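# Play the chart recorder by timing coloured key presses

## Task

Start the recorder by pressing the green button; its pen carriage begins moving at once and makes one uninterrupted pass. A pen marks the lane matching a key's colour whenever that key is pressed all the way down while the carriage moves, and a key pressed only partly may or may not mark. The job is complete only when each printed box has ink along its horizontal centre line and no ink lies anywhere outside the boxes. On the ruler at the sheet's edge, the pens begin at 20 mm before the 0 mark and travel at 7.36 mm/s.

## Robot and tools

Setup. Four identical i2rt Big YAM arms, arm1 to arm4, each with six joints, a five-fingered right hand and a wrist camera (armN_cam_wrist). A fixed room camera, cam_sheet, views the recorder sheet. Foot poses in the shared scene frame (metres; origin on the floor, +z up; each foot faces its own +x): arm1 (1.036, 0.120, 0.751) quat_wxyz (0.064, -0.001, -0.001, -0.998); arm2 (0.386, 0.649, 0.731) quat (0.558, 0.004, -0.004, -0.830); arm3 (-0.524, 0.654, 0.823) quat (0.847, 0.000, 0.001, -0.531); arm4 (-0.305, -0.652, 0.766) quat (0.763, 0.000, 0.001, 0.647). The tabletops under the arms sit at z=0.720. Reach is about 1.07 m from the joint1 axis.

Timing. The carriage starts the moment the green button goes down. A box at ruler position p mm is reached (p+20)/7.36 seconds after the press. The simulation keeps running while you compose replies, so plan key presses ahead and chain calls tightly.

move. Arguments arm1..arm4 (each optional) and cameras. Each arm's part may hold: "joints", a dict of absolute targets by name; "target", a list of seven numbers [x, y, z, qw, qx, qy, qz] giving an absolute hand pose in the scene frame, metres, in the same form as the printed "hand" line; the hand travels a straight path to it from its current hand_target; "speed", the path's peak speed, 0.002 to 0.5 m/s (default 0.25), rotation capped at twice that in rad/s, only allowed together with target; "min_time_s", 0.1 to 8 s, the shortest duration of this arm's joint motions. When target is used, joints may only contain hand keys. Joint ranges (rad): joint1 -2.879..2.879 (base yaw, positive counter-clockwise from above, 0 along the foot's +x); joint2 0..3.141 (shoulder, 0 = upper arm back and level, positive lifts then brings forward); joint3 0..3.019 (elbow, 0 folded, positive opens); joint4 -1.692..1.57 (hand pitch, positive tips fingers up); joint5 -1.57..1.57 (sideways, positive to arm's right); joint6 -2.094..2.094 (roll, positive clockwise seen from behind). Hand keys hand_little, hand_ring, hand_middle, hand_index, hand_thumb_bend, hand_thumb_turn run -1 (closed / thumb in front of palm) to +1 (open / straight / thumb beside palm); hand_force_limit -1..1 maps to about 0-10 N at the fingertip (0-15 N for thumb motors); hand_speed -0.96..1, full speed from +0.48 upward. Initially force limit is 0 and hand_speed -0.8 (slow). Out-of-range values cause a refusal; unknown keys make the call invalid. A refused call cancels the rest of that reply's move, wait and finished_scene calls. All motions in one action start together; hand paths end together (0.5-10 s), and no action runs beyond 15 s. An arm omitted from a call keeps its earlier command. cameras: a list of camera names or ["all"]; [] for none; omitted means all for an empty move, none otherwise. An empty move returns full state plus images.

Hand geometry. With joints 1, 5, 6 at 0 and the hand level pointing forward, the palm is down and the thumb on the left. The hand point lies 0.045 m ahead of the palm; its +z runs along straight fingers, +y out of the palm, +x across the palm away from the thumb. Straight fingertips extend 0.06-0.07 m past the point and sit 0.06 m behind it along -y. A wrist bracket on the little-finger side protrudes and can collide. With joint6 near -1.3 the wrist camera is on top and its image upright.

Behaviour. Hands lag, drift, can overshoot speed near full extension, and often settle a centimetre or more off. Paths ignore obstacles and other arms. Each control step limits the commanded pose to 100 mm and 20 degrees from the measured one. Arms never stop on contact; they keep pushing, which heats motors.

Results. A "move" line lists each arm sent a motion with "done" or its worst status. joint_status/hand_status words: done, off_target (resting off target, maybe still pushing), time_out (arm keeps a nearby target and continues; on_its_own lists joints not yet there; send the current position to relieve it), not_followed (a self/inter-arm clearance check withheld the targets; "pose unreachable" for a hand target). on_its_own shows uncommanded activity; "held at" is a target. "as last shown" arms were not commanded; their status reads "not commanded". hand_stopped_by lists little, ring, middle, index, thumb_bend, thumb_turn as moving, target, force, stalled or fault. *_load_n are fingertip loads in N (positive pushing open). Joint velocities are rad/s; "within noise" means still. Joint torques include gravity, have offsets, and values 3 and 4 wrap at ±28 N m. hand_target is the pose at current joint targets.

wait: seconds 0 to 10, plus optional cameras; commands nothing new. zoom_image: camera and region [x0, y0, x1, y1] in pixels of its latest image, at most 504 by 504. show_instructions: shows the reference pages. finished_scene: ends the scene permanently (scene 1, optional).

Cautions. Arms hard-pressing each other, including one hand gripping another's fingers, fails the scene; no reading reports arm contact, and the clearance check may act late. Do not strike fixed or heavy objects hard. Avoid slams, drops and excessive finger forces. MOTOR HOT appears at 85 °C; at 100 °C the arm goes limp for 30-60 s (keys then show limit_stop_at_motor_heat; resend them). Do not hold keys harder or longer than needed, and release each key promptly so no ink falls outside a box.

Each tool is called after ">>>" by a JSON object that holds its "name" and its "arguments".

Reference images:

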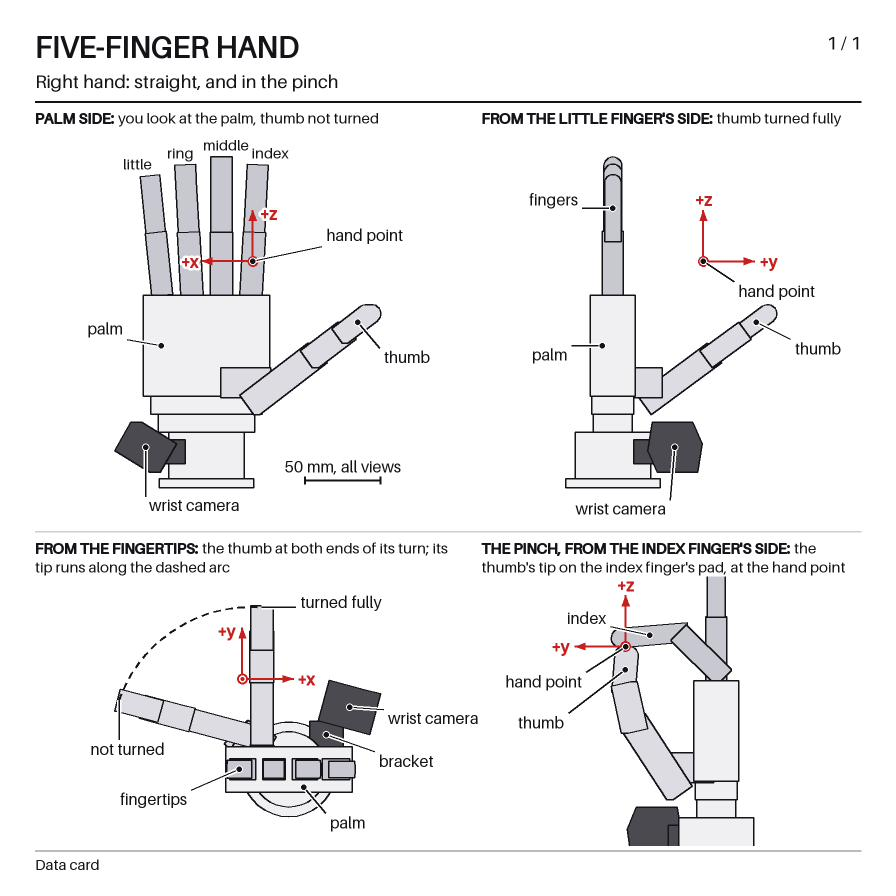

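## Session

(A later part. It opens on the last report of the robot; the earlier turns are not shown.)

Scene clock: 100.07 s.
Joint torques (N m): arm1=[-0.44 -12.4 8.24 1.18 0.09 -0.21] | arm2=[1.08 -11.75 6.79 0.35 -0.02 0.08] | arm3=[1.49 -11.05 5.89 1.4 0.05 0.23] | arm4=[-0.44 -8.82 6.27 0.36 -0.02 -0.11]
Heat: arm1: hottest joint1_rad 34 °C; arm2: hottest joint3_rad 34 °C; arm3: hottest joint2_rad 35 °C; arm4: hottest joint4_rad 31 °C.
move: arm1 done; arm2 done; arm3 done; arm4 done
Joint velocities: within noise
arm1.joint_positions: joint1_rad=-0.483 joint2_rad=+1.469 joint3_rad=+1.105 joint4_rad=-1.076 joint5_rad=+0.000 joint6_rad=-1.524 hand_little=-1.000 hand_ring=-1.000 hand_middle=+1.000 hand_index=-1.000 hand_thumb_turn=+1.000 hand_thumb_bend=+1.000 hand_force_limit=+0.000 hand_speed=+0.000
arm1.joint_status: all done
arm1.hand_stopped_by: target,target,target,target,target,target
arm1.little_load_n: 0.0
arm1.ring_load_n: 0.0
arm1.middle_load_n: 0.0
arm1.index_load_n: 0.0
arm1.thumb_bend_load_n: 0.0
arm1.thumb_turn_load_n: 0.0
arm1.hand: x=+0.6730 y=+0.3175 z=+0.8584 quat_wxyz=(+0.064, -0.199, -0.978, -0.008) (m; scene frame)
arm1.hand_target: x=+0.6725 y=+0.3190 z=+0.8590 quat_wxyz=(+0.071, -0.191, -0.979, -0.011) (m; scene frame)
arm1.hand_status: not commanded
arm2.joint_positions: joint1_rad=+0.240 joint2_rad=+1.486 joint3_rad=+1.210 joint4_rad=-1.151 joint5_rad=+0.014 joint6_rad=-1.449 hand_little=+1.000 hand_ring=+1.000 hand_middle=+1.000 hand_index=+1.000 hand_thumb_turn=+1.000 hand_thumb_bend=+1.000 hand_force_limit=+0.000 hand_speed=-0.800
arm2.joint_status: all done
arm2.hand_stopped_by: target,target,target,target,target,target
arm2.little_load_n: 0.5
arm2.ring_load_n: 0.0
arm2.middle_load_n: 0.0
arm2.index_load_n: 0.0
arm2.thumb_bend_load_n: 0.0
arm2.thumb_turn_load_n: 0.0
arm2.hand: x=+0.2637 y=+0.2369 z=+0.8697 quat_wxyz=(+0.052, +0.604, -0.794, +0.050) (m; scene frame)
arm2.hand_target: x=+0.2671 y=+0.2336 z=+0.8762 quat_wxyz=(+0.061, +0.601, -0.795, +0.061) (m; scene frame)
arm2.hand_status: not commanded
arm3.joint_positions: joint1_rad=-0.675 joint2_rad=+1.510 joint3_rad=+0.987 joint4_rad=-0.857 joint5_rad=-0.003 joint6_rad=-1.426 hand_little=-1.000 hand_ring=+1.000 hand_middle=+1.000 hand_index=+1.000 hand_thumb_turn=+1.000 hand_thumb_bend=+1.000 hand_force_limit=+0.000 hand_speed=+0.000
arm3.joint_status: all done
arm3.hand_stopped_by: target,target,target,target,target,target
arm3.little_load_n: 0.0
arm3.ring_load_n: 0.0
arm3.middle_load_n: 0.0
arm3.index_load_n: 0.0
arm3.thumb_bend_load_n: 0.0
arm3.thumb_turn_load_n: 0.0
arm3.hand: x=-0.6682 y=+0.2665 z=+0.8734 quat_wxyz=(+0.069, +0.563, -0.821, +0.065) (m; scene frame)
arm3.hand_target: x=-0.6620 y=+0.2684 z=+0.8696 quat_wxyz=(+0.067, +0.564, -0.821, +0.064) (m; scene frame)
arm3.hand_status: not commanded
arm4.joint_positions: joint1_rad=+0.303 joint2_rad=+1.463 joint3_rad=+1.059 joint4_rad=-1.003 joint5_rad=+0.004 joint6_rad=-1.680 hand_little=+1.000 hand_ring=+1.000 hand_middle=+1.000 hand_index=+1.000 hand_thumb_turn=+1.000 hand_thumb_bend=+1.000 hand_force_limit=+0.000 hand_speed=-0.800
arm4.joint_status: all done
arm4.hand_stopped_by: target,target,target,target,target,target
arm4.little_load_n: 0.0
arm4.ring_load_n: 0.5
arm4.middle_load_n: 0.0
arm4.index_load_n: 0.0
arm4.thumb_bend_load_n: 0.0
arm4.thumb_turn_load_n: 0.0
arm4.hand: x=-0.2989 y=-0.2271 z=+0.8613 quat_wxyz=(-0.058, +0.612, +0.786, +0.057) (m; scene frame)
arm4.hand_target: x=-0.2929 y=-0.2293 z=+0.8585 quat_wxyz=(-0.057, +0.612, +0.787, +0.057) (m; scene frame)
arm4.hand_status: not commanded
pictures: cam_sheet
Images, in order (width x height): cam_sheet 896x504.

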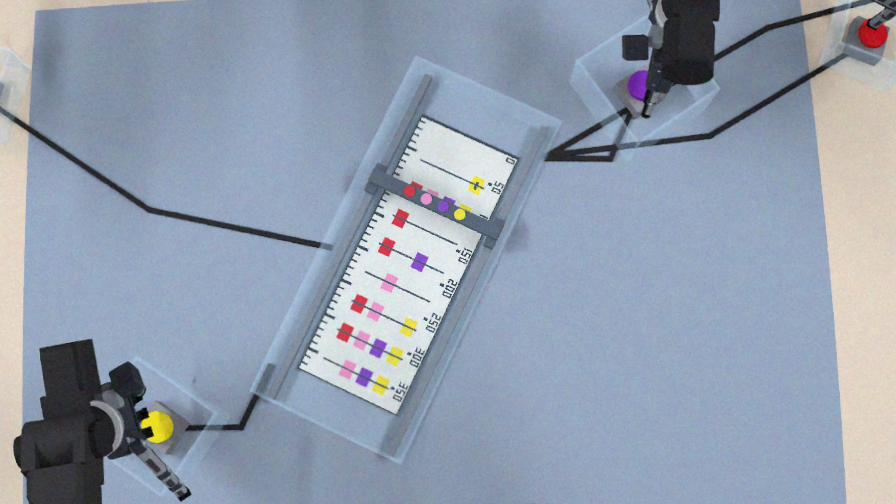

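>>> {"name": "wait", "arguments": {"seconds": 1.2, "cameras": ["cam_sheet"]}}

>>> {"name": "zoom_image", "arguments": {"camera": "cam_sheet", "region": [390, 160, 500, 230]}}

Scene clock: 101.47 s.
Joint torques (N m): arm1=[-0.5 -12.63 8.17 1.17 0.09 -0.21] | arm2=[1.08 -11.4 6.79 0.38 -0.01 0.08] | arm3=[1.2 -11.16 5.98 1.26 0 0.24] | arm4=[-0.5 -8.88 6.28 0.36 -0.02 -0.11]
Heat: arm1: hottest joint1_rad 34 °C; arm2: hottest joint3_rad 35 °C; arm3: hottest joint2_rad 35 °C; arm4: hottest joint4_rad 31 °C.
Joint velocities: within noise
arm1.joint_positions: joint1_rad=-0.483 joint2_rad=+1.469 joint3_rad=+1.105 joint4_rad=-1.076 joint5_rad=+0.000 joint6_rad=-1.524 hand_little=-1.000 hand_ring=-1.000 hand_middle=+1.000 hand_index=-1.000 hand_thumb_turn=+1.000 hand_thumb_bend=+1.000 hand_force_limit=+0.000 hand_speed=+0.000
arm1.joint_status: all done
arm1.hand_stopped_by: target,target,target,target,target,target
arm1.little_load_n: 0.0
arm1.ring_load_n: 0.0
arm1.middle_load_n: 0.0
arm1.index_load_n: 0.0
arm1.thumb_bend_load_n: 0.0
arm1.thumb_turn_load_n: 0.0
arm1.hand: x=+0.6730 y=+0.3175 z=+0.8584 quat_wxyz=(+0.064, -0.199, -0.978, -0.008) (m; scene frame)
arm1.hand_target: x=+0.6725 y=+0.3190 z=+0.8590 quat_wxyz=(+0.071, -0.191, -0.979, -0.011) (m; scene frame)
arm1.hand_status: not commanded
arm2.joint_positions: joint1_rad=+0.240 joint2_rad=+1.486 joint3_rad=+1.210 joint4_rad=-1.151 joint5_rad=+0.014 joint6_rad=-1.449 hand_little=+1.000 hand_ring=+1.000 hand_middle=+1.000 hand_index=+1.000 hand_thumb_turn=+1.000 hand_thumb_bend=+1.000 hand_force_limit=+0.000 hand_speed=-0.800
arm2.joint_status: all done
arm2.hand_stopped_by: target,target,target,target,target,target
arm2.little_load_n: 0.0
arm2.ring_load_n: 0.0
arm2.middle_load_n: -0.5
arm2.index_load_n: 0.0
arm2.thumb_bend_load_n: 0.0
arm2.thumb_turn_load_n: 0.0
arm2.hand: x=+0.2637 y=+0.2369 z=+0.8697 quat_wxyz=(+0.052, +0.604, -0.794, +0.050) (m; scene frame)
arm2.hand_target: x=+0.2671 y=+0.2336 z=+0.8762 quat_wxyz=(+0.061, +0.601, -0.795, +0.061) (m; scene frame)
arm2.hand_status: not commanded
arm3.joint_positions: joint1_rad=-0.675 joint2_rad=+1.510 joint3_rad=+0.987 joint4_rad=-0.857 joint5_rad=-0.003 joint6_rad=-1.426 hand_little=-1.000 hand_ring=+1.000 hand_middle=+1.000 hand_index=+1.000 hand_thumb_turn=+1.000 hand_thumb_bend=+1.000 hand_force_limit=+0.000 hand_speed=+0.000
arm3.joint_status: all done
arm3.hand_stopped_by: target,target,target,target,target,target
arm3.little_load_n: 0.0
arm3.ring_load_n: 0.0
arm3.middle_load_n: 0.0
arm3.index_load_n: 0.0
arm3.thumb_bend_load_n: -0.5
arm3.thumb_turn_load_n: 0.0
arm3.hand: x=-0.6682 y=+0.2665 z=+0.8734 quat_wxyz=(+0.069, +0.563, -0.821, +0.065) (m; scene frame)
arm3.hand_target: x=-0.6620 y=+0.2684 z=+0.8696 quat_wxyz=(+0.067, +0.564, -0.821, +0.064) (m; scene frame)
arm3.hand_status: not commanded
arm4.joint_positions: joint1_rad=+0.303 joint2_rad=+1.463 joint3_rad=+1.059 joint4_rad=-1.003 joint5_rad=+0.004 joint6_rad=-1.680 hand_little=+1.000 hand_ring=+1.000 hand_middle=+1.000 hand_index=+1.000 hand_thumb_turn=+1.000 hand_thumb_bend=+1.000 hand_force_limit=+0.000 hand_speed=-0.800
arm4.joint_status: all done
arm4.hand_stopped_by: target,target,target,target,target,target
arm4.little_load_n: 0.0
arm4.ring_load_n: 0.0
arm4.middle_load_n: 0.0
arm4.index_load_n: 0.0
arm4.thumb_bend_load_n: 0.0
arm4.thumb_turn_load_n: 0.0
arm4.hand: x=-0.2989 y=-0.2271 z=+0.8613 quat_wxyz=(-0.058, +0.612, +0.786, +0.057) (m; scene frame)
arm4.hand_target: x=-0.2929 y=-0.2293 z=+0.8585 quat_wxyz=(-0.057, +0.612, +0.787, +0.057) (m; scene frame)
arm4.hand_status: not commanded
wait: 1.20 s; at rest by 0.07 s
pictures: cam_sheet
Images, in order (width x height): cam_sheet 896x504.

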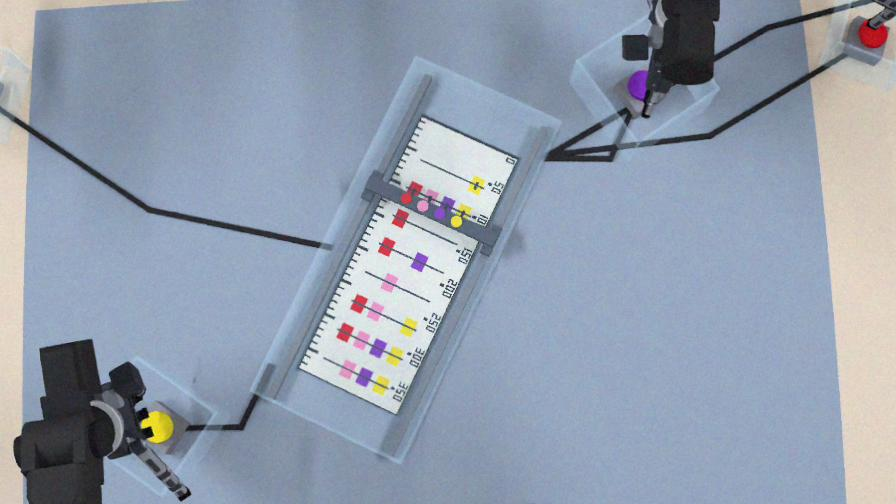

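Scaled by 4.582.

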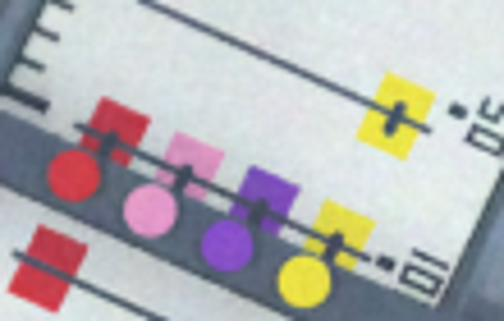

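>>> {"name": "wait", "arguments": {"seconds": 1.3, "cameras": []}}

>>> {"name": "move", "arguments": {"arm1": {"joints": {"joint2_rad": 1.60}, "min_time_s": 0.6}}}

>>> {"name": "wait", "arguments": {"seconds": 0.3, "cameras": []}}

>>> {"name": "move", "arguments": {"arm1": {"joints": {"joint2_rad": 1.46}, "min_time_s": 0.5}}}

>>> {"name": "wait", "arguments": {"seconds": 1.6, "cameras": ["cam_sheet"]}}

>>> {"name": "zoom_image", "arguments": {"camera": "cam_sheet", "region": [380, 170, 490, 240]}}

Scene clock: 103.50 s.
Joint torques (N m): arm1=[-0.5 -12.57 8.18 1.17 0.1 -0.22] | arm2=[1.03 -11.69 6.82 0.4 -0.03 0.06] | arm3=[1.79 -10.93 5.83 1.22 0.04 0.19] | arm4=[-0.5 -8.82 6.3 0.35 -0.02 -0.11]
Heat: arm1: hottest joint1_rad 34 °C; arm2: hottest joint3_rad 35 °C; arm3: hottest joint2_rad 35 °C; arm4: hottest joint4_rad 31 °C.
Joint velocities: within noise
arm1.joint_positions: joint1_rad=-0.483 joint2_rad=+1.469 joint3_rad=+1.105 joint4_rad=-1.076 joint5_rad=+0.000 joint6_rad=-1.524 hand_little=-1.000 hand_ring=-1.000 hand_middle=+1.000 hand_index=-1.000 hand_thumb_turn=+1.000 hand_thumb_bend=+1.000 hand_force_limit=+0.000 hand_speed=+0.000
arm1.joint_status: all done
arm1.hand_stopped_by: target,target,target,target,target,target
arm1.little_load_n: 0.0
arm1.ring_load_n: 0.0
arm1.middle_load_n: 0.0
arm1.index_load_n: 0.0
arm1.thumb_bend_load_n: 0.0
arm1.thumb_turn_load_n: 0.0
arm1.hand: x=+0.6730 y=+0.3175 z=+0.8584 quat_wxyz=(+0.064, -0.199, -0.978, -0.008) (m; scene frame)
arm1.hand_target: x=+0.6725 y=+0.3190 z=+0.8590 quat_wxyz=(+0.071, -0.191, -0.979, -0.011) (m; scene frame)
arm1.hand_status: not commanded
arm2.joint_positions: joint1_rad=+0.240 joint2_rad=+1.486 joint3_rad=+1.210 joint4_rad=-1.151 joint5_rad=+0.014 joint6_rad=-1.449 hand_little=+1.000 hand_ring=+1.000 hand_middle=+1.000 hand_index=+1.000 hand_thumb_turn=+1.000 hand_thumb_bend=+1.000 hand_force_limit=+0.000 hand_speed=-0.800
arm2.joint_status: all done
arm2.hand_stopped_by: target,target,target,target,target,target
arm2.little_load_n: 0.0
arm2.ring_load_n: 0.0
arm2.middle_load_n: 0.0
arm2.index_load_n: 0.0
arm2.thumb_bend_load_n: 0.0
arm2.thumb_turn_load_n: 0.0
arm2.hand: x=+0.2637 y=+0.2369 z=+0.8697 quat_wxyz=(+0.052, +0.604, -0.794, +0.050) (m; scene frame)
arm2.hand_target: x=+0.2671 y=+0.2336 z=+0.8762 quat_wxyz=(+0.061, +0.601, -0.795, +0.061) (m; scene frame)
arm2.hand_status: not commanded
arm3.joint_positions: joint1_rad=-0.675 joint2_rad=+1.510 joint3_rad=+0.987 joint4_rad=-0.857 joint5_rad=-0.003 joint6_rad=-1.426 hand_little=-1.000 hand_ring=+1.000 hand_middle=+1.000 hand_index=+1.000 hand_thumb_turn=+1.000 hand_thumb_bend=+1.000 hand_force_limit=+0.000 hand_speed=+0.000
arm3.joint_status: all done
arm3.hand_stopped_by: target,target,target,target,target,target
arm3.little_load_n: 0.0
arm3.ring_load_n: 0.0
arm3.middle_load_n: 0.0
arm3.index_load_n: 0.0
arm3.thumb_bend_load_n: 0.0
arm3.thumb_turn_load_n: 0.0
arm3.hand: x=-0.6682 y=+0.2665 z=+0.8734 quat_wxyz=(+0.069, +0.563, -0.821, +0.065) (m; scene frame)
arm3.hand_target: x=-0.6620 y=+0.2684 z=+0.8696 quat_wxyz=(+0.067, +0.564, -0.821, +0.064) (m; scene frame)
arm3.hand_status: not commanded
arm4.joint_positions: joint1_rad=+0.303 joint2_rad=+1.463 joint3_rad=+1.059 joint4_rad=-1.003 joint5_rad=+0.004 joint6_rad=-1.680 hand_little=+1.000 hand_ring=+1.000 hand_middle=+1.000 hand_index=+1.000 hand_thumb_turn=+1.000 hand_thumb_bend=+1.000 hand_force_limit=+0.000 hand_speed=-0.800
arm4.joint_status: all done
arm4.hand_stopped_by: target,target,target,target,target,target
arm4.little_load_n: 0.0
arm4.ring_load_n: 0.0
arm4.middle_load_n: 0.0
arm4.index_load_n: 0.0
arm4.thumb_bend_load_n: -0.5
arm4.thumb_turn_load_n: 0.0
arm4.hand: x=-0.2989 y=-0.2271 z=+0.8613 quat_wxyz=(-0.058, +0.612, +0.786, +0.057) (m; scene frame)
arm4.hand_target: x=-0.2929 y=-0.2293 z=+0.8585 quat_wxyz=(-0.057, +0.612, +0.787, +0.057) (m; scene frame)
arm4.hand_status: not commanded
wait: 1.30 s; at rest from the start
pictures: none
No camera images: "cameras" was empty.

Scene clock: 104.40 s.
Joint torques (N m): arm1=[-0.5 -8.06 7.46 0.85 0.09 -0.21] | arm2=[1.14 -11.69 6.8 0.32 -0.02 0.06] | arm3=[1.61 -11.05 6 1.25 0.05 0.22] | arm4=[-0.44 -8.76 6.3 0.35 -0.02 -0.11]
Heat: arm1: hottest joint1_rad 34 °C; arm2: hottest joint3_rad 35 °C; arm3: hottest joint2_rad 35 °C; arm4: hottest joint4_rad 31 °C.
move: arm1 done
Joint velocities: within noise
arm1.joint_positions: joint1_rad=-0.483 joint2_rad=+1.542 joint3_rad=+1.109 joint4_rad=-1.075 joint5_rad=+0.000 joint6_rad=-1.524 hand_little=-1.000 hand_ring=-1.000 hand_middle=+1.000 hand_index=-1.000 hand_thumb_turn=+1.000 hand_thumb_bend=+1.000 hand_force_limit=+0.000 hand_speed=+0.000
arm1.joint_status: all done
arm1.hand_stopped_by: target,target,target,target,target,target
arm1.little_load_n: 0.0
arm1.ring_load_n: 0.0
arm1.middle_load_n: 0.0
arm1.index_load_n: 0.0
arm1.thumb_bend_load_n: 0.0
arm1.thumb_turn_load_n: 0.0
arm1.hand: x=+0.6735 y=+0.3173 z=+0.8318 quat_wxyz=(+0.031, -0.199, -0.979, -0.003) (m; scene frame)
arm1.hand_target: x=+0.6789 y=+0.3164 z=+0.8051 quat_wxyz=(+0.002, -0.191, -0.982, +0.000) (m; scene frame)
arm1.hand_status: not commanded
arm2, arm3, arm4: as last shown
arm4.thumb_bend_load_n: 0.0
pictures: none

Scene clock: 104.70 s.
Joint torques (N m): arm1=[-0.38 -7.94 7.41 0.98 0.09 -0.21] | arm2=[1.08 -11.75 6.87 0.32 -0.02 0.08] | arm3=[1.73 -10.87 5.87 1.25 0 0.23] | arm4=[-0.5 -8.82 6.26 0.36 -0.02 -0.11]
Heat: arm1: hottest joint1_rad 34 °C; arm2: hottest joint3_rad 35 °C; arm3: hottest joint2_rad 35 °C; arm4: hottest joint4_rad 31 °C.
Joint velocities: within noise
arm1.joint_positions: joint1_rad=-0.483 joint2_rad=+1.542 joint3_rad=+1.109 joint4_rad=-1.075 joint5_rad=+0.000 joint6_rad=-1.524 hand_little=-1.000 hand_ring=-1.000 hand_middle=+1.000 hand_index=-1.000 hand_thumb_turn=+1.000 hand_thumb_bend=+1.000 hand_force_limit=+0.000 hand_speed=+0.000
arm1.joint_status: all done
arm1.hand_stopped_by: target,target,target,target,target,target
arm1.little_load_n: 0.0
arm1.ring_load_n: 0.0
arm1.middle_load_n: -0.5
arm1.index_load_n: 0.0
arm1.thumb_bend_load_n: 0.0
arm1.thumb_turn_load_n: 0.0
arm1.hand: x=+0.6735 y=+0.3173 z=+0.8318 quat_wxyz=(+0.031, -0.199, -0.979, -0.003) (m; scene frame)
arm1.hand_target: x=+0.6789 y=+0.3164 z=+0.8051 quat_wxyz=(+0.002, -0.191, -0.982, +0.000) (m; scene frame)
arm1.hand_status: not commanded
arm2.joint_positions: joint1_rad=+0.240 joint2_rad=+1.486 joint3_rad=+1.210 joint4_rad=-1.151 joint5_rad=+0.014 joint6_rad=-1.449 hand_little=+1.000 hand_ring=+1.000 hand_middle=+1.000 hand_index=+1.000 hand_thumb_turn=+1.000 hand_thumb_bend=+1.000 hand_force_limit=+0.000 hand_speed=-0.800
arm2.joint_status: not commanded
arm2.hand_stopped_by: target,target,target,target,target,target
arm2.little_load_n: 0.0
arm2.ring_load_n: 0.0
arm2.middle_load_n: 0.0
arm2.index_load_n: 0.0
arm2.thumb_bend_load_n: 0.0
arm2.thumb_turn_load_n: 0.0
arm2.hand: x=+0.2637 y=+0.2369 z=+0.8697 quat_wxyz=(+0.052, +0.604, -0.794, +0.050) (m; scene frame)
arm2.hand_target: x=+0.2671 y=+0.2336 z=+0.8762 quat_wxyz=(+0.061, +0.601, -0.795, +0.061) (m; scene frame)
arm2.hand_status: not commanded
arm3.joint_positions: joint1_rad=-0.675 joint2_rad=+1.510 joint3_rad=+0.987 joint4_rad=-0.857 joint5_rad=-0.003 joint6_rad=-1.426 hand_little=-1.000 hand_ring=+1.000 hand_middle=+1.000 hand_index=+1.000 hand_thumb_turn=+1.000 hand_thumb_bend=+1.000 hand_force_limit=+0.000 hand_speed=+0.000
arm3.joint_status: not commanded
arm3.hand_stopped_by: target,target,target,target,target,target
arm3.little_load_n: 0.0
arm3.ring_load_n: 0.0
arm3.middle_load_n: 0.0
arm3.index_load_n: 0.0
arm3.thumb_bend_load_n: 0.0
arm3.thumb_turn_load_n: 0.0
arm3.hand: x=-0.6682 y=+0.2665 z=+0.8734 quat_wxyz=(+0.069, +0.563, -0.821, +0.065) (m; scene frame)
arm3.hand_target: x=-0.6620 y=+0.2684 z=+0.8696 quat_wxyz=(+0.067, +0.564, -0.821, +0.064) (m; scene frame)
arm3.hand_status: not commanded
arm4.joint_positions: joint1_rad=+0.303 joint2_rad=+1.463 joint3_rad=+1.059 joint4_rad=-1.003 joint5_rad=+0.004 joint6_rad=-1.680 hand_little=+1.000 hand_ring=+1.000 hand_middle=+1.000 hand_index=+1.000 hand_thumb_turn=+1.000 hand_thumb_bend=+1.000 hand_force_limit=+0.000 hand_speed=-0.800
arm4.joint_status: not commanded
arm4.hand_stopped_by: target,target,target,target,target,target
arm4.little_load_n: 0.0
arm4.ring_load_n: 0.0
arm4.middle_load_n: 0.0
arm4.index_load_n: 0.0
arm4.thumb_bend_load_n: 0.0
arm4.thumb_turn_load_n: 0.0
arm4.hand: x=-0.2989 y=-0.2271 z=+0.8613 quat_wxyz=(-0.058, +0.612, +0.786, +0.057) (m; scene frame)
arm4.hand_target: x=-0.2929 y=-0.2293 z=+0.8585 quat_wxyz=(-0.057, +0.612, +0.787, +0.057) (m; scene frame)
arm4.hand_status: not commanded
wait: 0.30 s; at rest by 0.27 s
pictures: none
No camera images: "cameras" was empty.

Scene clock: 105.73 s.
Joint torques (N m): arm1=[-0.38 -12.22 8.17 1.13 0.09 -0.22] | arm2=[1.14 -11.52 6.78 0.35 -0.03 0.1] | arm3=[1.67 -11.22 5.96 1.26 0.04 0.23] | arm4=[-0.5 -8.82 6.3 0.36 -0.02 -0.11]
Heat: arm1: hottest joint1_rad 34 °C; arm2: hottest joint3_rad 35 °C; arm3: hottest joint2_rad 35 °C; arm4: hottest joint4_rad 31 °C.
move: arm1 done
Joint velocities: within noise
arm1.joint_positions: joint1_rad=-0.483 joint2_rad=+1.469 joint3_rad=+1.105 joint4_rad=-1.075 joint5_rad=+0.000 joint6_rad=-1.524 hand_little=-1.000 hand_ring=-1.000 hand_middle=+1.000 hand_index=-1.000 hand_thumb_turn=+1.000 hand_thumb_bend=+1.000 hand_force_limit=+0.000 hand_speed=+0.000
arm1.joint_status: all done
arm1.hand_stopped_by: target,target,target,target,target,target
arm1.little_load_n: 0.0
arm1.ring_load_n: 0.0
arm1.middle_load_n: 0.0
arm1.index_load_n: 0.0
arm1.thumb_bend_load_n: 0.0
arm1.thumb_turn_load_n: 0.0
arm1.hand: x=+0.6726 y=+0.3177 z=+0.8584 quat_wxyz=(+0.065, -0.199, -0.978, -0.009) (m; scene frame)
arm1.hand_target: x=+0.6725 y=+0.3190 z=+0.8590 quat_wxyz=(+0.071, -0.191, -0.979, -0.011) (m; scene frame)
arm1.hand_status: not commanded
arm2, arm3, arm4: as last shown
arm2.index_load_n: -0.5
arm3.middle_load_n: -0.5
pictures: none

Scene clock: 107.33 s.
Joint torques (N m): arm1=[-0.44 -12.57 8.18 1.1 0.1 -0.22] | arm2=[1.2 -11.4 6.84 0.38 -0.02 0.08] | arm3=[1.32 -10.93 6.06 1.31 0.03 0.22] | arm4=[-0.5 -8.82 6.3 0.36 -0.02 -0.11]
Heat: arm1: hottest joint1_rad 34 °C; arm2: hottest joint3_rad 35 °C; arm3: hottest joint2_rad 35 °C; arm4: hottest joint4_rad 31 °C.
Joint velocities: within noise
arm1.joint_positions: joint1_rad=-0.483 joint2_rad=+1.469 joint3_rad=+1.105 joint4_rad=-1.075 joint5_rad=+0.000 joint6_rad=-1.524 hand_little=-1.000 hand_ring=-1.000 hand_middle=+1.000 hand_index=-1.000 hand_thumb_turn=+1.000 hand_thumb_bend=+1.000 hand_force_limit=+0.000 hand_speed=+0.000
arm1.joint_status: all done
arm1.hand_stopped_by: target,target,target,target,target,target
arm1.little_load_n: 0.0
arm1.ring_load_n: 0.5
arm1.middle_load_n: 0.0
arm1.index_load_n: 0.0
arm1.thumb_bend_load_n: 0.0
arm1.thumb_turn_load_n: 0.0
arm1.hand: x=+0.6726 y=+0.3177 z=+0.8584 quat_wxyz=(+0.065, -0.199, -0.978, -0.009) (m; scene frame)
arm1.hand_target: x=+0.6725 y=+0.3190 z=+0.8590 quat_wxyz=(+0.071, -0.191, -0.979, -0.011) (m; scene frame)
arm1.hand_status: not commanded
arm2.joint_positions: joint1_rad=+0.240 joint2_rad=+1.486 joint3_rad=+1.210 joint4_rad=-1.151 joint5_rad=+0.014 joint6_rad=-1.449 hand_little=+1.000 hand_ring=+1.000 hand_middle=+1.000 hand_index=+1.000 hand_thumb_turn=+1.000 hand_thumb_bend=+1.000 hand_force_limit=+0.000 hand_speed=-0.800
arm2.joint_status: not commanded
arm2.hand_stopped_by: target,target,target,target,target,target
arm2.little_load_n: 0.0
arm2.ring_load_n: 0.0
arm2.middle_load_n: 0.0
arm2.index_load_n: 0.0
arm2.thumb_bend_load_n: -0.5
arm2.thumb_turn_load_n: 0.0
arm2.hand: x=+0.2637 y=+0.2369 z=+0.8697 quat_wxyz=(+0.052, +0.604, -0.794, +0.050) (m; scene frame)
arm2.hand_target: x=+0.2671 y=+0.2336 z=+0.8762 quat_wxyz=(+0.061, +0.601, -0.795, +0.061) (m; scene frame)
arm2.hand_status: not commanded
arm3.joint_positions: joint1_rad=-0.675 joint2_rad=+1.510 joint3_rad=+0.987 joint4_rad=-0.857 joint5_rad=-0.003 joint6_rad=-1.426 hand_little=-1.000 hand_ring=+1.000 hand_middle=+1.000 hand_index=+1.000 hand_thumb_turn=+1.000 hand_thumb_bend=+1.000 hand_force_limit=+0.000 hand_speed=+0.000
arm3.joint_status: not commanded
arm3.hand_stopped_by: target,target,target,target,target,target
arm3.little_load_n: 0.0
arm3.ring_load_n: 0.0
arm3.middle_load_n: 0.0
arm3.index_load_n: 0.0
arm3.thumb_bend_load_n: 0.0
arm3.thumb_turn_load_n: 0.0
arm3.hand: x=-0.6682 y=+0.2665 z=+0.8734 quat_wxyz=(+0.069, +0.563, -0.821, +0.065) (m; scene frame)
arm3.hand_target: x=-0.6620 y=+0.2684 z=+0.8696 quat_wxyz=(+0.067, +0.564, -0.821, +0.064) (m; scene frame)
arm3.hand_status: not commanded
arm4.joint_positions: joint1_rad=+0.303 joint2_rad=+1.463 joint3_rad=+1.059 joint4_rad=-1.003 joint5_rad=+0.004 joint6_rad=-1.680 hand_little=+1.000 hand_ring=+1.000 hand_middle=+1.000 hand_index=+1.000 hand_thumb_turn=+1.000 hand_thumb_bend=+1.000 hand_force_limit=+0.000 hand_speed=-0.800
arm4.joint_status: not commanded
arm4.hand_stopped_by: target,target,target,target,target,target
arm4.little_load_n: 0.0
arm4.ring_load_n: 0.0
arm4.middle_load_n: 0.0
arm4.index_load_n: 0.0
arm4.thumb_bend_load_n: 0.0
arm4.thumb_turn_load_n: 0.0
arm4.hand: x=-0.2989 y=-0.2271 z=+0.8613 quat_wxyz=(-0.058, +0.612, +0.786, +0.057) (m; scene frame)
arm4.hand_target: x=-0.2929 y=-0.2293 z=+0.8585 quat_wxyz=(-0.057, +0.612, +0.787, +0.057) (m; scene frame)
arm4.hand_status: not commanded
wait: 1.60 s; at rest by 0.27 s
pictures: cam_sheet
Images, in order (width x height): cam_sheet 896x504.

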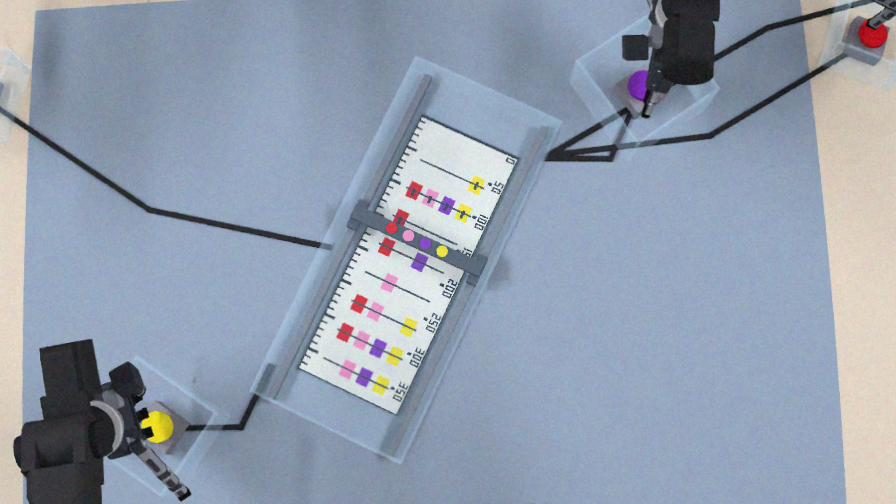

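Scaled by 4.582.

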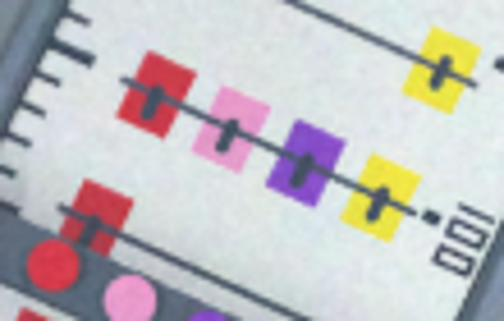

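>>> {"name": "wait", "arguments": {"seconds": 0.75, "cameras": []}}

>>> {"name": "move", "arguments": {"arm1": {"joints": {"joint2_rad": 1.60}, "min_time_s": 0.6}, "arm2": {"joints": {"joint2_rad": 1.615}, "min_time_s": 0.6}}}

>>> {"name": "wait", "arguments": {"seconds": 0.35, "cameras": []}}

>>> {"name": "move", "arguments": {"arm1": {"joints": {"joint2_rad": 1.46}, "min_time_s": 0.5}, "arm2": {"joints": {"joint2_rad": 1.47}, "min_time_s": 0.5}}}

Scene clock: 108.37 s.
Joint torques (N m): arm1=[-0.44 -12.45 8.2 1.13 0.09 -0.21] | arm2=[1.32 -11.87 6.82 0.42 -0.02 0.09] | arm3=[1.79 -10.23 5.94 1.21 0.04 0.18] | arm4=[-0.5 -8.82 6.3 0.36 -0.02 -0.11]
Heat: arm1: hottest joint1_rad 34 °C; arm2: hottest joint3_rad 35 °C; arm3: hottest joint2_rad 35 °C; arm4: hottest joint4_rad 31 °C.
Joint velocities: within noise
arm1.joint_positions: joint1_rad=-0.483 joint2_rad=+1.469 joint3_rad=+1.105 joint4_rad=-1.075 joint5_rad=+0.000 joint6_rad=-1.524 hand_little=-1.000 hand_ring=-1.000 hand_middle=+1.000 hand_index=-1.000 hand_thumb_turn=+1.000 hand_thumb_bend=+1.000 hand_force_limit=+0.000 hand_speed=+0.000
arm1.joint_status: all done
arm1.hand_stopped_by: target,target,target,target,target,target
arm1.little_load_n: 0.0
arm1.ring_load_n: 0.0
arm1.middle_load_n: -0.5
arm1.index_load_n: 0.0
arm1.thumb_bend_load_n: 0.0
arm1.thumb_turn_load_n: 0.0
arm1.hand: x=+0.6726 y=+0.3177 z=+0.8584 quat_wxyz=(+0.065, -0.199, -0.978, -0.009) (m; scene frame)
arm1.hand_target: x=+0.6725 y=+0.3190 z=+0.8590 quat_wxyz=(+0.071, -0.191, -0.979, -0.011) (m; scene frame)
arm1.hand_status: not commanded
arm2.joint_positions: joint1_rad=+0.240 joint2_rad=+1.486 joint3_rad=+1.210 joint4_rad=-1.151 joint5_rad=+0.014 joint6_rad=-1.449 hand_little=+1.000 hand_ring=+1.000 hand_middle=+1.000 hand_index=+1.000 hand_thumb_turn=+1.000 hand_thumb_bend=+1.000 hand_force_limit=+0.000 hand_speed=-0.800
arm2.joint_status: not commanded
arm2.hand_stopped_by: target,target,target,target,target,target
arm2.little_load_n: 0.0
arm2.ring_load_n: 0.0
arm2.middle_load_n: 0.0
arm2.index_load_n: 0.0
arm2.thumb_bend_load_n: -0.5
arm2.thumb_turn_load_n: 0.0
arm2.hand: x=+0.2637 y=+0.2369 z=+0.8697 quat_wxyz=(+0.052, +0.604, -0.794, +0.050) (m; scene frame)
arm2.hand_target: x=+0.2671 y=+0.2336 z=+0.8762 quat_wxyz=(+0.061, +0.601, -0.795, +0.061) (m; scene frame)
arm2.hand_status: not commanded
arm3.joint_positions: joint1_rad=-0.675 joint2_rad=+1.510 joint3_rad=+0.987 joint4_rad=-0.857 joint5_rad=-0.003 joint6_rad=-1.426 hand_little=-1.000 hand_ring=+1.000 hand_middle=+1.000 hand_index=+1.000 hand_thumb_turn=+1.000 hand_thumb_bend=+1.000 hand_force_limit=+0.000 hand_speed=+0.000
arm3.joint_status: not commanded
arm3.hand_stopped_by: target,target,target,target,target,target
arm3.little_load_n: 0.0
arm3.ring_load_n: 0.0
arm3.middle_load_n: 0.0
arm3.index_load_n: 0.0
arm3.thumb_bend_load_n: 0.0
arm3.thumb_turn_load_n: 0.0
arm3.hand: x=-0.6682 y=+0.2665 z=+0.8734 quat_wxyz=(+0.069, +0.563, -0.821, +0.065) (m; scene frame)
arm3.hand_target: x=-0.6620 y=+0.2684 z=+0.8696 quat_wxyz=(+0.067, +0.564, -0.821, +0.064) (m; scene frame)
arm3.hand_status: not commanded
arm4.joint_positions: joint1_rad=+0.303 joint2_rad=+1.463 joint3_rad=+1.059 joint4_rad=-1.003 joint5_rad=+0.004 joint6_rad=-1.680 hand_little=+1.000 hand_ring=+1.000 hand_middle=+1.000 hand_index=+1.000 hand_thumb_turn=+1.000 hand_thumb_bend=+1.000 hand_force_limit=+0.000 hand_speed=-0.800
arm4.joint_status: not commanded
arm4.hand_stopped_by: target,target,target,target,target,target
arm4.little_load_n: 0.0
arm4.ring_load_n: 0.0
arm4.middle_load_n: 0.0
arm4.index_load_n: 0.0
arm4.thumb_bend_load_n: 0.0
arm4.thumb_turn_load_n: 0.0
arm4.hand: x=-0.2989 y=-0.2271 z=+0.8613 quat_wxyz=(-0.058, +0.612, +0.786, +0.057) (m; scene frame)
arm4.hand_target: x=-0.2929 y=-0.2293 z=+0.8585 quat_wxyz=(-0.057, +0.612, +0.787, +0.057) (m; scene frame)
arm4.hand_status: not commanded
wait: 0.77 s; at rest from the start
pictures: none
No camera images: "cameras" was empty.

Scene clock: 109.27 s.
Joint torques (N m): arm1=[-0.56 -8.53 7.38 0.95 0.09 -0.21] | arm2=[1.38 -7.3 6.17 0.29 -0.04 0.09] | arm3=[1.85 -10.99 5.91 1.48 0.02 0.23] | arm4=[-0.5 -8.82 6.3 0.35 -0.02 -0.11]
Heat: arm1: hottest joint1_rad 34 °C; arm2: hottest joint3_rad 35 °C; arm3: hottest joint2_rad 35 °C; arm4: hottest joint4_rad 30 °C.
move: arm1 done; arm2 done
Joint velocities: within noise
arm1.joint_positions: joint1_rad=-0.483 joint2_rad=+1.542 joint3_rad=+1.109 joint4_rad=-1.074 joint5_rad=+0.000 joint6_rad=-1.524 hand_little=-1.000 hand_ring=-1.000 hand_middle=+1.000 hand_index=-1.000 hand_thumb_turn=+1.000 hand_thumb_bend=+1.000 hand_force_limit=+0.000 hand_speed=+0.000
arm1.joint_status: all done
arm1.hand_stopped_by: target,target,target,target,target,target
arm1.little_load_n: 0.0
arm1.ring_load_n: 0.0
arm1.middle_load_n: 0.0
arm1.index_load_n: 0.0
arm1.thumb_bend_load_n: 0.0
arm1.thumb_turn_load_n: 0.0
arm1.hand: x=+0.6732 y=+0.3174 z=+0.8316 quat_wxyz=(+0.032, -0.199, -0.979, -0.003) (m; scene frame)
arm1.hand_target: x=+0.6790 y=+0.3164 z=+0.8050 quat_wxyz=(+0.002, -0.191, -0.982, +0.000) (m; scene frame)
arm1.hand_status: not commanded
arm2.joint_positions: joint1_rad=+0.240 joint2_rad=+1.559 joint3_rad=+1.216 joint4_rad=-1.151 joint5_rad=+0.014 joint6_rad=-1.449 hand_little=+1.000 hand_ring=+1.000 hand_middle=+1.000 hand_index=+1.000 hand_thumb_turn=+1.000 hand_thumb_bend=+1.000 hand_force_limit=+0.000 hand_speed=-0.800
arm2.joint_status: all done
arm2.hand_stopped_by: target,target,target,target,target,target
arm2.little_load_n: 0.0
arm2.ring_load_n: 0.0
arm2.middle_load_n: 0.0
arm2.index_load_n: 0.0
arm2.thumb_bend_load_n: 0.0
arm2.thumb_turn_load_n: 0.0
arm2.hand: x=+0.2638 y=+0.2351 z=+0.8423 quat_wxyz=(+0.028, +0.605, -0.795, +0.026) (m; scene frame)
arm2.hand_target: x=+0.2680 y=+0.2355 z=+0.8174 quat_wxyz=(+0.010, +0.604, -0.797, +0.010) (m; scene frame)
arm2.hand_status: not commanded
arm3, arm4: as last shown
pictures: none

Scene clock: 109.63 s.
Joint torques (N m): arm1=[-0.44 -8.12 7.39 0.94 0.09 -0.21] | arm2=[1.2 -7.3 6.2 0.25 -0.02 0.09] | arm3=[1.03 -10.87 6.06 1.25 0.04 0.21] | arm4=[-0.5 -8.7 6.27 0.38 -0.02 -0.11]
Heat: arm1: hottest joint1_rad 34 °C; arm2: hottest joint3_rad 35 °C; arm3: hottest joint2_rad 35 °C; arm4: hottest joint4_rad 30 °C.
Joint velocities: within noise
arm1.joint_positions: joint1_rad=-0.483 joint2_rad=+1.542 joint3_rad=+1.109 joint4_rad=-1.074 joint5_rad=+0.000 joint6_rad=-1.524 hand_little=-1.000 hand_ring=-1.000 hand_middle=+1.000 hand_index=-1.000 hand_thumb_turn=+1.000 hand_thumb_bend=+1.000 hand_force_limit=+0.000 hand_speed=+0.000
arm1.joint_status: all done
arm1.hand_stopped_by: target,target,target,target,target,target
arm1.little_load_n: 0.0
arm1.ring_load_n: 0.5
arm1.middle_load_n: 0.0
arm1.index_load_n: 0.0
arm1.thumb_bend_load_n: 0.0
arm1.thumb_turn_load_n: 0.0
arm1.hand: x=+0.6732 y=+0.3174 z=+0.8316 quat_wxyz=(+0.032, -0.199, -0.979, -0.003) (m; scene frame)
arm1.hand_target: x=+0.6790 y=+0.3164 z=+0.8050 quat_wxyz=(+0.002, -0.191, -0.982, +0.000) (m; scene frame)
arm1.hand_status: not commanded
arm2.joint_positions: joint1_rad=+0.240 joint2_rad=+1.559 joint3_rad=+1.216 joint4_rad=-1.151 joint5_rad=+0.014 joint6_rad=-1.449 hand_little=+1.000 hand_ring=+1.000 hand_middle=+1.000 hand_index=+1.000 hand_thumb_turn=+1.000 hand_thumb_bend=+1.000 hand_force_limit=+0.000 hand_speed=-0.800
arm2.joint_status: all done
arm2.hand_stopped_by: target,target,target,target,target,target
arm2.little_load_n: 0.0
arm2.ring_load_n: 0.0
arm2.middle_load_n: 0.0
arm2.index_load_n: 0.0
arm2.thumb_bend_load_n: 0.0
arm2.thumb_turn_load_n: 0.0
arm2.hand: x=+0.2638 y=+0.2351 z=+0.8423 quat_wxyz=(+0.028, +0.605, -0.795, +0.026) (m; scene frame)
arm2.hand_target: x=+0.2680 y=+0.2355 z=+0.8174 quat_wxyz=(+0.010, +0.604, -0.797, +0.010) (m; scene frame)
arm2.hand_status: not commanded
arm3.joint_positions: joint1_rad=-0.675 joint2_rad=+1.510 joint3_rad=+0.987 joint4_rad=-0.857 joint5_rad=-0.003 joint6_rad=-1.426 hand_little=-1.000 hand_ring=+1.000 hand_middle=+1.000 hand_index=+1.000 hand_thumb_turn=+1.000 hand_thumb_bend=+1.000 hand_force_limit=+0.000 hand_speed=+0.000
arm3.joint_status: not commanded
arm3.hand_stopped_by: target,target,target,target,target,target
arm3.little_load_n: 0.0
arm3.ring_load_n: 0.0
arm3.middle_load_n: 0.0
arm3.index_load_n: 0.0
arm3.thumb_bend_load_n: 0.0
arm3.thumb_turn_load_n: 0.0
arm3.hand: x=-0.6682 y=+0.2665 z=+0.8734 quat_wxyz=(+0.069, +0.563, -0.821, +0.065) (m; scene frame)
arm3.hand_target: x=-0.6620 y=+0.2684 z=+0.8696 quat_wxyz=(+0.067, +0.564, -0.821, +0.064) (m; scene frame)
arm3.hand_status: not commanded
arm4.joint_positions: joint1_rad=+0.303 joint2_rad=+1.463 joint3_rad=+1.059 joint4_rad=-1.003 joint5_rad=+0.004 joint6_rad=-1.680 hand_little=+1.000 hand_ring=+1.000 hand_middle=+1.000 hand_index=+1.000 hand_thumb_turn=+1.000 hand_thumb_bend=+1.000 hand_force_limit=+0.000 hand_speed=-0.800
arm4.joint_status: not commanded
arm4.hand_stopped_by: target,target,target,target,target,target
arm4.little_load_n: 0.0
arm4.ring_load_n: 0.0
arm4.middle_load_n: 0.0
arm4.index_load_n: 0.0
arm4.thumb_bend_load_n: 0.0
arm4.thumb_turn_load_n: 0.0
arm4.hand: x=-0.2989 y=-0.2271 z=+0.8613 quat_wxyz=(-0.058, +0.612, +0.786, +0.057) (m; scene frame)
arm4.hand_target: x=-0.2929 y=-0.2293 z=+0.8585 quat_wxyz=(-0.057, +0.612, +0.787, +0.057) (m; scene frame)
arm4.hand_status: not commanded
wait: 0.37 s; at rest by 0.27 s
pictures: none
No camera images: "cameras" was empty.

Scene clock: 110.67 s.
Joint torques (N m): arm1=[-0.5 -12.81 8.28 1.03 0.09 -0.21] | arm2=[1.32 -11.63 6.83 0.34 -0.01 0.09] | arm3=[1.9 -11.52 5.96 1.35 0.03 0.21] | arm4=[-0.44 -8.82 6.27 0.38 -0.02 -0.11]
Heat: arm1: hottest joint1_rad 34 °C; arm2: hottest joint3_rad 35 °C; arm3: hottest joint2_rad 35 °C; arm4: hottest joint4_rad 30 °C.
move: arm1 done; arm2 done
Joint velocities: within noise
arm1.joint_positions: joint1_rad=-0.483 joint2_rad=+1.469 joint3_rad=+1.105 joint4_rad=-1.074 joint5_rad=+0.000 joint6_rad=-1.524 hand_little=-1.000 hand_ring=-1.000 hand_middle=+1.000 hand_index=-1.000 hand_thumb_turn=+1.000 hand_thumb_bend=+1.000 hand_force_limit=+0.000 hand_speed=+0.000
arm1.joint_status: all done
arm1.hand_stopped_by: target,target,target,target,target,target
arm1.little_load_n: 0.0
arm1.ring_load_n: 0.0
arm1.middle_load_n: 0.0
arm1.index_load_n: 0.0
arm1.thumb_bend_load_n: 0.0
arm1.thumb_turn_load_n: 0.0
arm1.hand: x=+0.6723 y=+0.3178 z=+0.8584 quat_wxyz=(+0.066, -0.199, -0.978, -0.009) (m; scene frame)
arm1.hand_target: x=+0.6725 y=+0.3190 z=+0.8590 quat_wxyz=(+0.071, -0.191, -0.979, -0.011) (m; scene frame)
arm1.hand_status: not commanded
arm2.joint_positions: joint1_rad=+0.240 joint2_rad=+1.486 joint3_rad=+1.210 joint4_rad=-1.150 joint5_rad=+0.014 joint6_rad=-1.449 hand_little=+1.000 hand_ring=+1.000 hand_middle=+1.000 hand_index=+1.000 hand_thumb_turn=+1.000 hand_thumb_bend=+1.000 hand_force_limit=+0.000 hand_speed=-0.800
arm2.joint_status: all done
arm2.hand_stopped_by: target,target,target,target,target,target
arm2.little_load_n: 0.0
arm2.ring_load_n: 0.0
arm2.middle_load_n: 0.0
arm2.index_load_n: 0.0
arm2.thumb_bend_load_n: 0.0
arm2.thumb_turn_load_n: 0.0
arm2.hand: x=+0.2637 y=+0.2368 z=+0.8697 quat_wxyz=(+0.052, +0.604, -0.794, +0.050) (m; scene frame)
arm2.hand_target: x=+0.2670 y=+0.2336 z=+0.8763 quat_wxyz=(+0.061, +0.601, -0.795, +0.061) (m; scene frame)
arm2.hand_status: not commanded
arm3, arm4: as last shown
pictures: none

>>> {"name": "wait", "arguments": {"seconds": 1.6, "cameras": ["cam_sheet"]}}

>>> {"name": "zoom_image", "arguments": {"camera": "cam_sheet", "region": [370, 190, 480, 280]}}

Scene clock: 112.63 s.
Joint torques (N m): arm1=[-0.44 -12.63 8.18 1.07 0.09 -0.21] | arm2=[1.2 -11.75 6.78 0.35 -0.03 0.08] | arm3=[1.73 -11.46 5.98 1.33 0.05 0.21] | arm4=[-0.44 -8.82 6.28 0.36 -0.02 -0.11]
Heat: arm1: hottest joint1_rad 34 °C; arm2: hottest joint3_rad 35 °C; arm3: hottest joint2_rad 35 °C; arm4: hottest joint4_rad 30 °C.
Joint velocities: within noise
arm1.joint_positions: joint1_rad=-0.483 joint2_rad=+1.469 joint3_rad=+1.105 joint4_rad=-1.074 joint5_rad=+0.000 joint6_rad=-1.524 hand_little=-1.000 hand_ring=-1.000 hand_middle=+1.000 hand_index=-1.000 hand_thumb_turn=+1.000 hand_thumb_bend=+1.000 hand_force_limit=+0.000 hand_speed=+0.000
arm1.joint_status: all done
arm1.hand_stopped_by: target,target,target,target,target,target
arm1.little_load_n: 0.0
arm1.ring_load_n: 0.0
arm1.middle_load_n: 0.0
arm1.index_load_n: 0.0
arm1.thumb_bend_load_n: 0.0
arm1.thumb_turn_load_n: 0.0
arm1.hand: x=+0.6723 y=+0.3178 z=+0.8584 quat_wxyz=(+0.066, -0.199, -0.978, -0.009) (m; scene frame)
arm1.hand_target: x=+0.6725 y=+0.3190 z=+0.8590 quat_wxyz=(+0.071, -0.191, -0.979, -0.011) (m; scene frame)
arm1.hand_status: not commanded
arm2.joint_positions: joint1_rad=+0.240 joint2_rad=+1.486 joint3_rad=+1.210 joint4_rad=-1.150 joint5_rad=+0.014 joint6_rad=-1.449 hand_little=+1.000 hand_ring=+1.000 hand_middle=+1.000 hand_index=+1.000 hand_thumb_turn=+1.000 hand_thumb_bend=+1.000 hand_force_limit=+0.000 hand_speed=-0.800
arm2.joint_status: all done
arm2.hand_stopped_by: target,target,target,target,target,target
arm2.little_load_n: 0.0
arm2.ring_load_n: 0.0
arm2.middle_load_n: 0.0
arm2.index_load_n: 0.0
arm2.thumb_bend_load_n: 0.0
arm2.thumb_turn_load_n: 0.0
arm2.hand: x=+0.2637 y=+0.2368 z=+0.8697 quat_wxyz=(+0.052, +0.604, -0.794, +0.050) (m; scene frame)
arm2.hand_target: x=+0.2670 y=+0.2336 z=+0.8763 quat_wxyz=(+0.061, +0.601, -0.795, +0.061) (m; scene frame)
arm2.hand_status: not commanded
arm3.joint_positions: joint1_rad=-0.675 joint2_rad=+1.510 joint3_rad=+0.987 joint4_rad=-0.857 joint5_rad=-0.003 joint6_rad=-1.426 hand_little=-1.000 hand_ring=+1.000 hand_middle=+1.000 hand_index=+1.000 hand_thumb_turn=+1.000 hand_thumb_bend=+1.000 hand_force_limit=+0.000 hand_speed=+0.000
arm3.joint_status: not commanded
arm3.hand_stopped_by: target,target,target,target,target,target
arm3.little_load_n: 0.0
arm3.ring_load_n: 0.0
arm3.middle_load_n: 0.0
arm3.index_load_n: 0.0
arm3.thumb_bend_load_n: 0.0
arm3.thumb_turn_load_n: 0.0
arm3.hand: x=-0.6682 y=+0.2665 z=+0.8734 quat_wxyz=(+0.069, +0.563, -0.821, +0.065) (m; scene frame)
arm3.hand_target: x=-0.6620 y=+0.2684 z=+0.8696 quat_wxyz=(+0.067, +0.564, -0.821, +0.064) (m; scene frame)
arm3.hand_status: not commanded
arm4.joint_positions: joint1_rad=+0.303 joint2_rad=+1.463 joint3_rad=+1.059 joint4_rad=-1.003 joint5_rad=+0.004 joint6_rad=-1.680 hand_little=+1.000 hand_ring=+1.000 hand_middle=+1.000 hand_index=+1.000 hand_thumb_turn=+1.000 hand_thumb_bend=+1.000 hand_force_limit=+0.000 hand_speed=-0.800
arm4.joint_status: not commanded
arm4.hand_stopped_by: target,target,target,target,target,target
arm4.little_load_n: 0.0
arm4.ring_load_n: 0.0
arm4.middle_load_n: 0.0
arm4.index_load_n: 0.0
arm4.thumb_bend_load_n: 0.0
arm4.thumb_turn_load_n: 0.0
arm4.hand: x=-0.2989 y=-0.2271 z=+0.8613 quat_wxyz=(-0.058, +0.612, +0.786, +0.057) (m; scene frame)
arm4.hand_target: x=-0.2929 y=-0.2293 z=+0.8585 quat_wxyz=(-0.057, +0.612, +0.787, +0.057) (m; scene frame)
arm4.hand_status: not commanded
wait: 1.60 s; at rest from the start
pictures: cam_sheet
Images, in order (width x height): cam_sheet 896x504.

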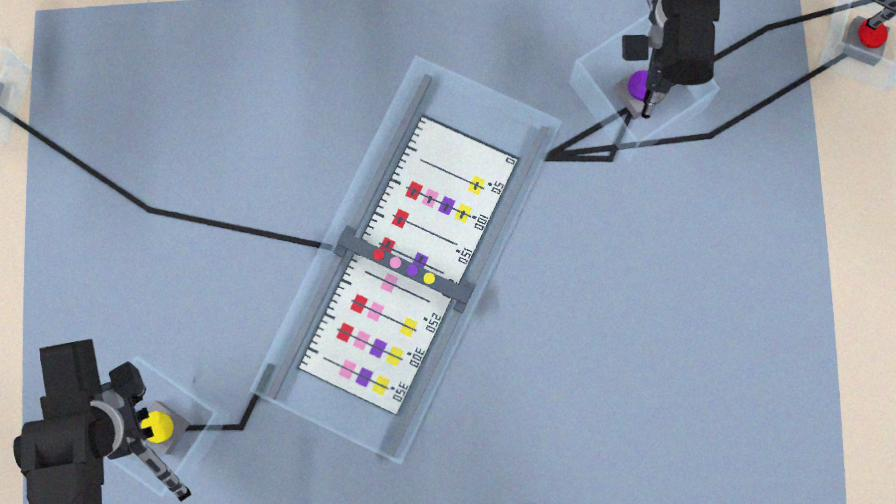

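Scaled by 4.582.

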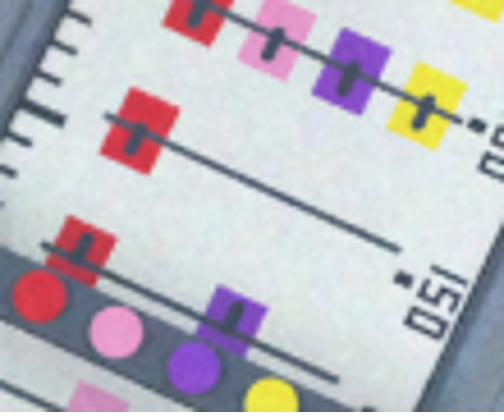

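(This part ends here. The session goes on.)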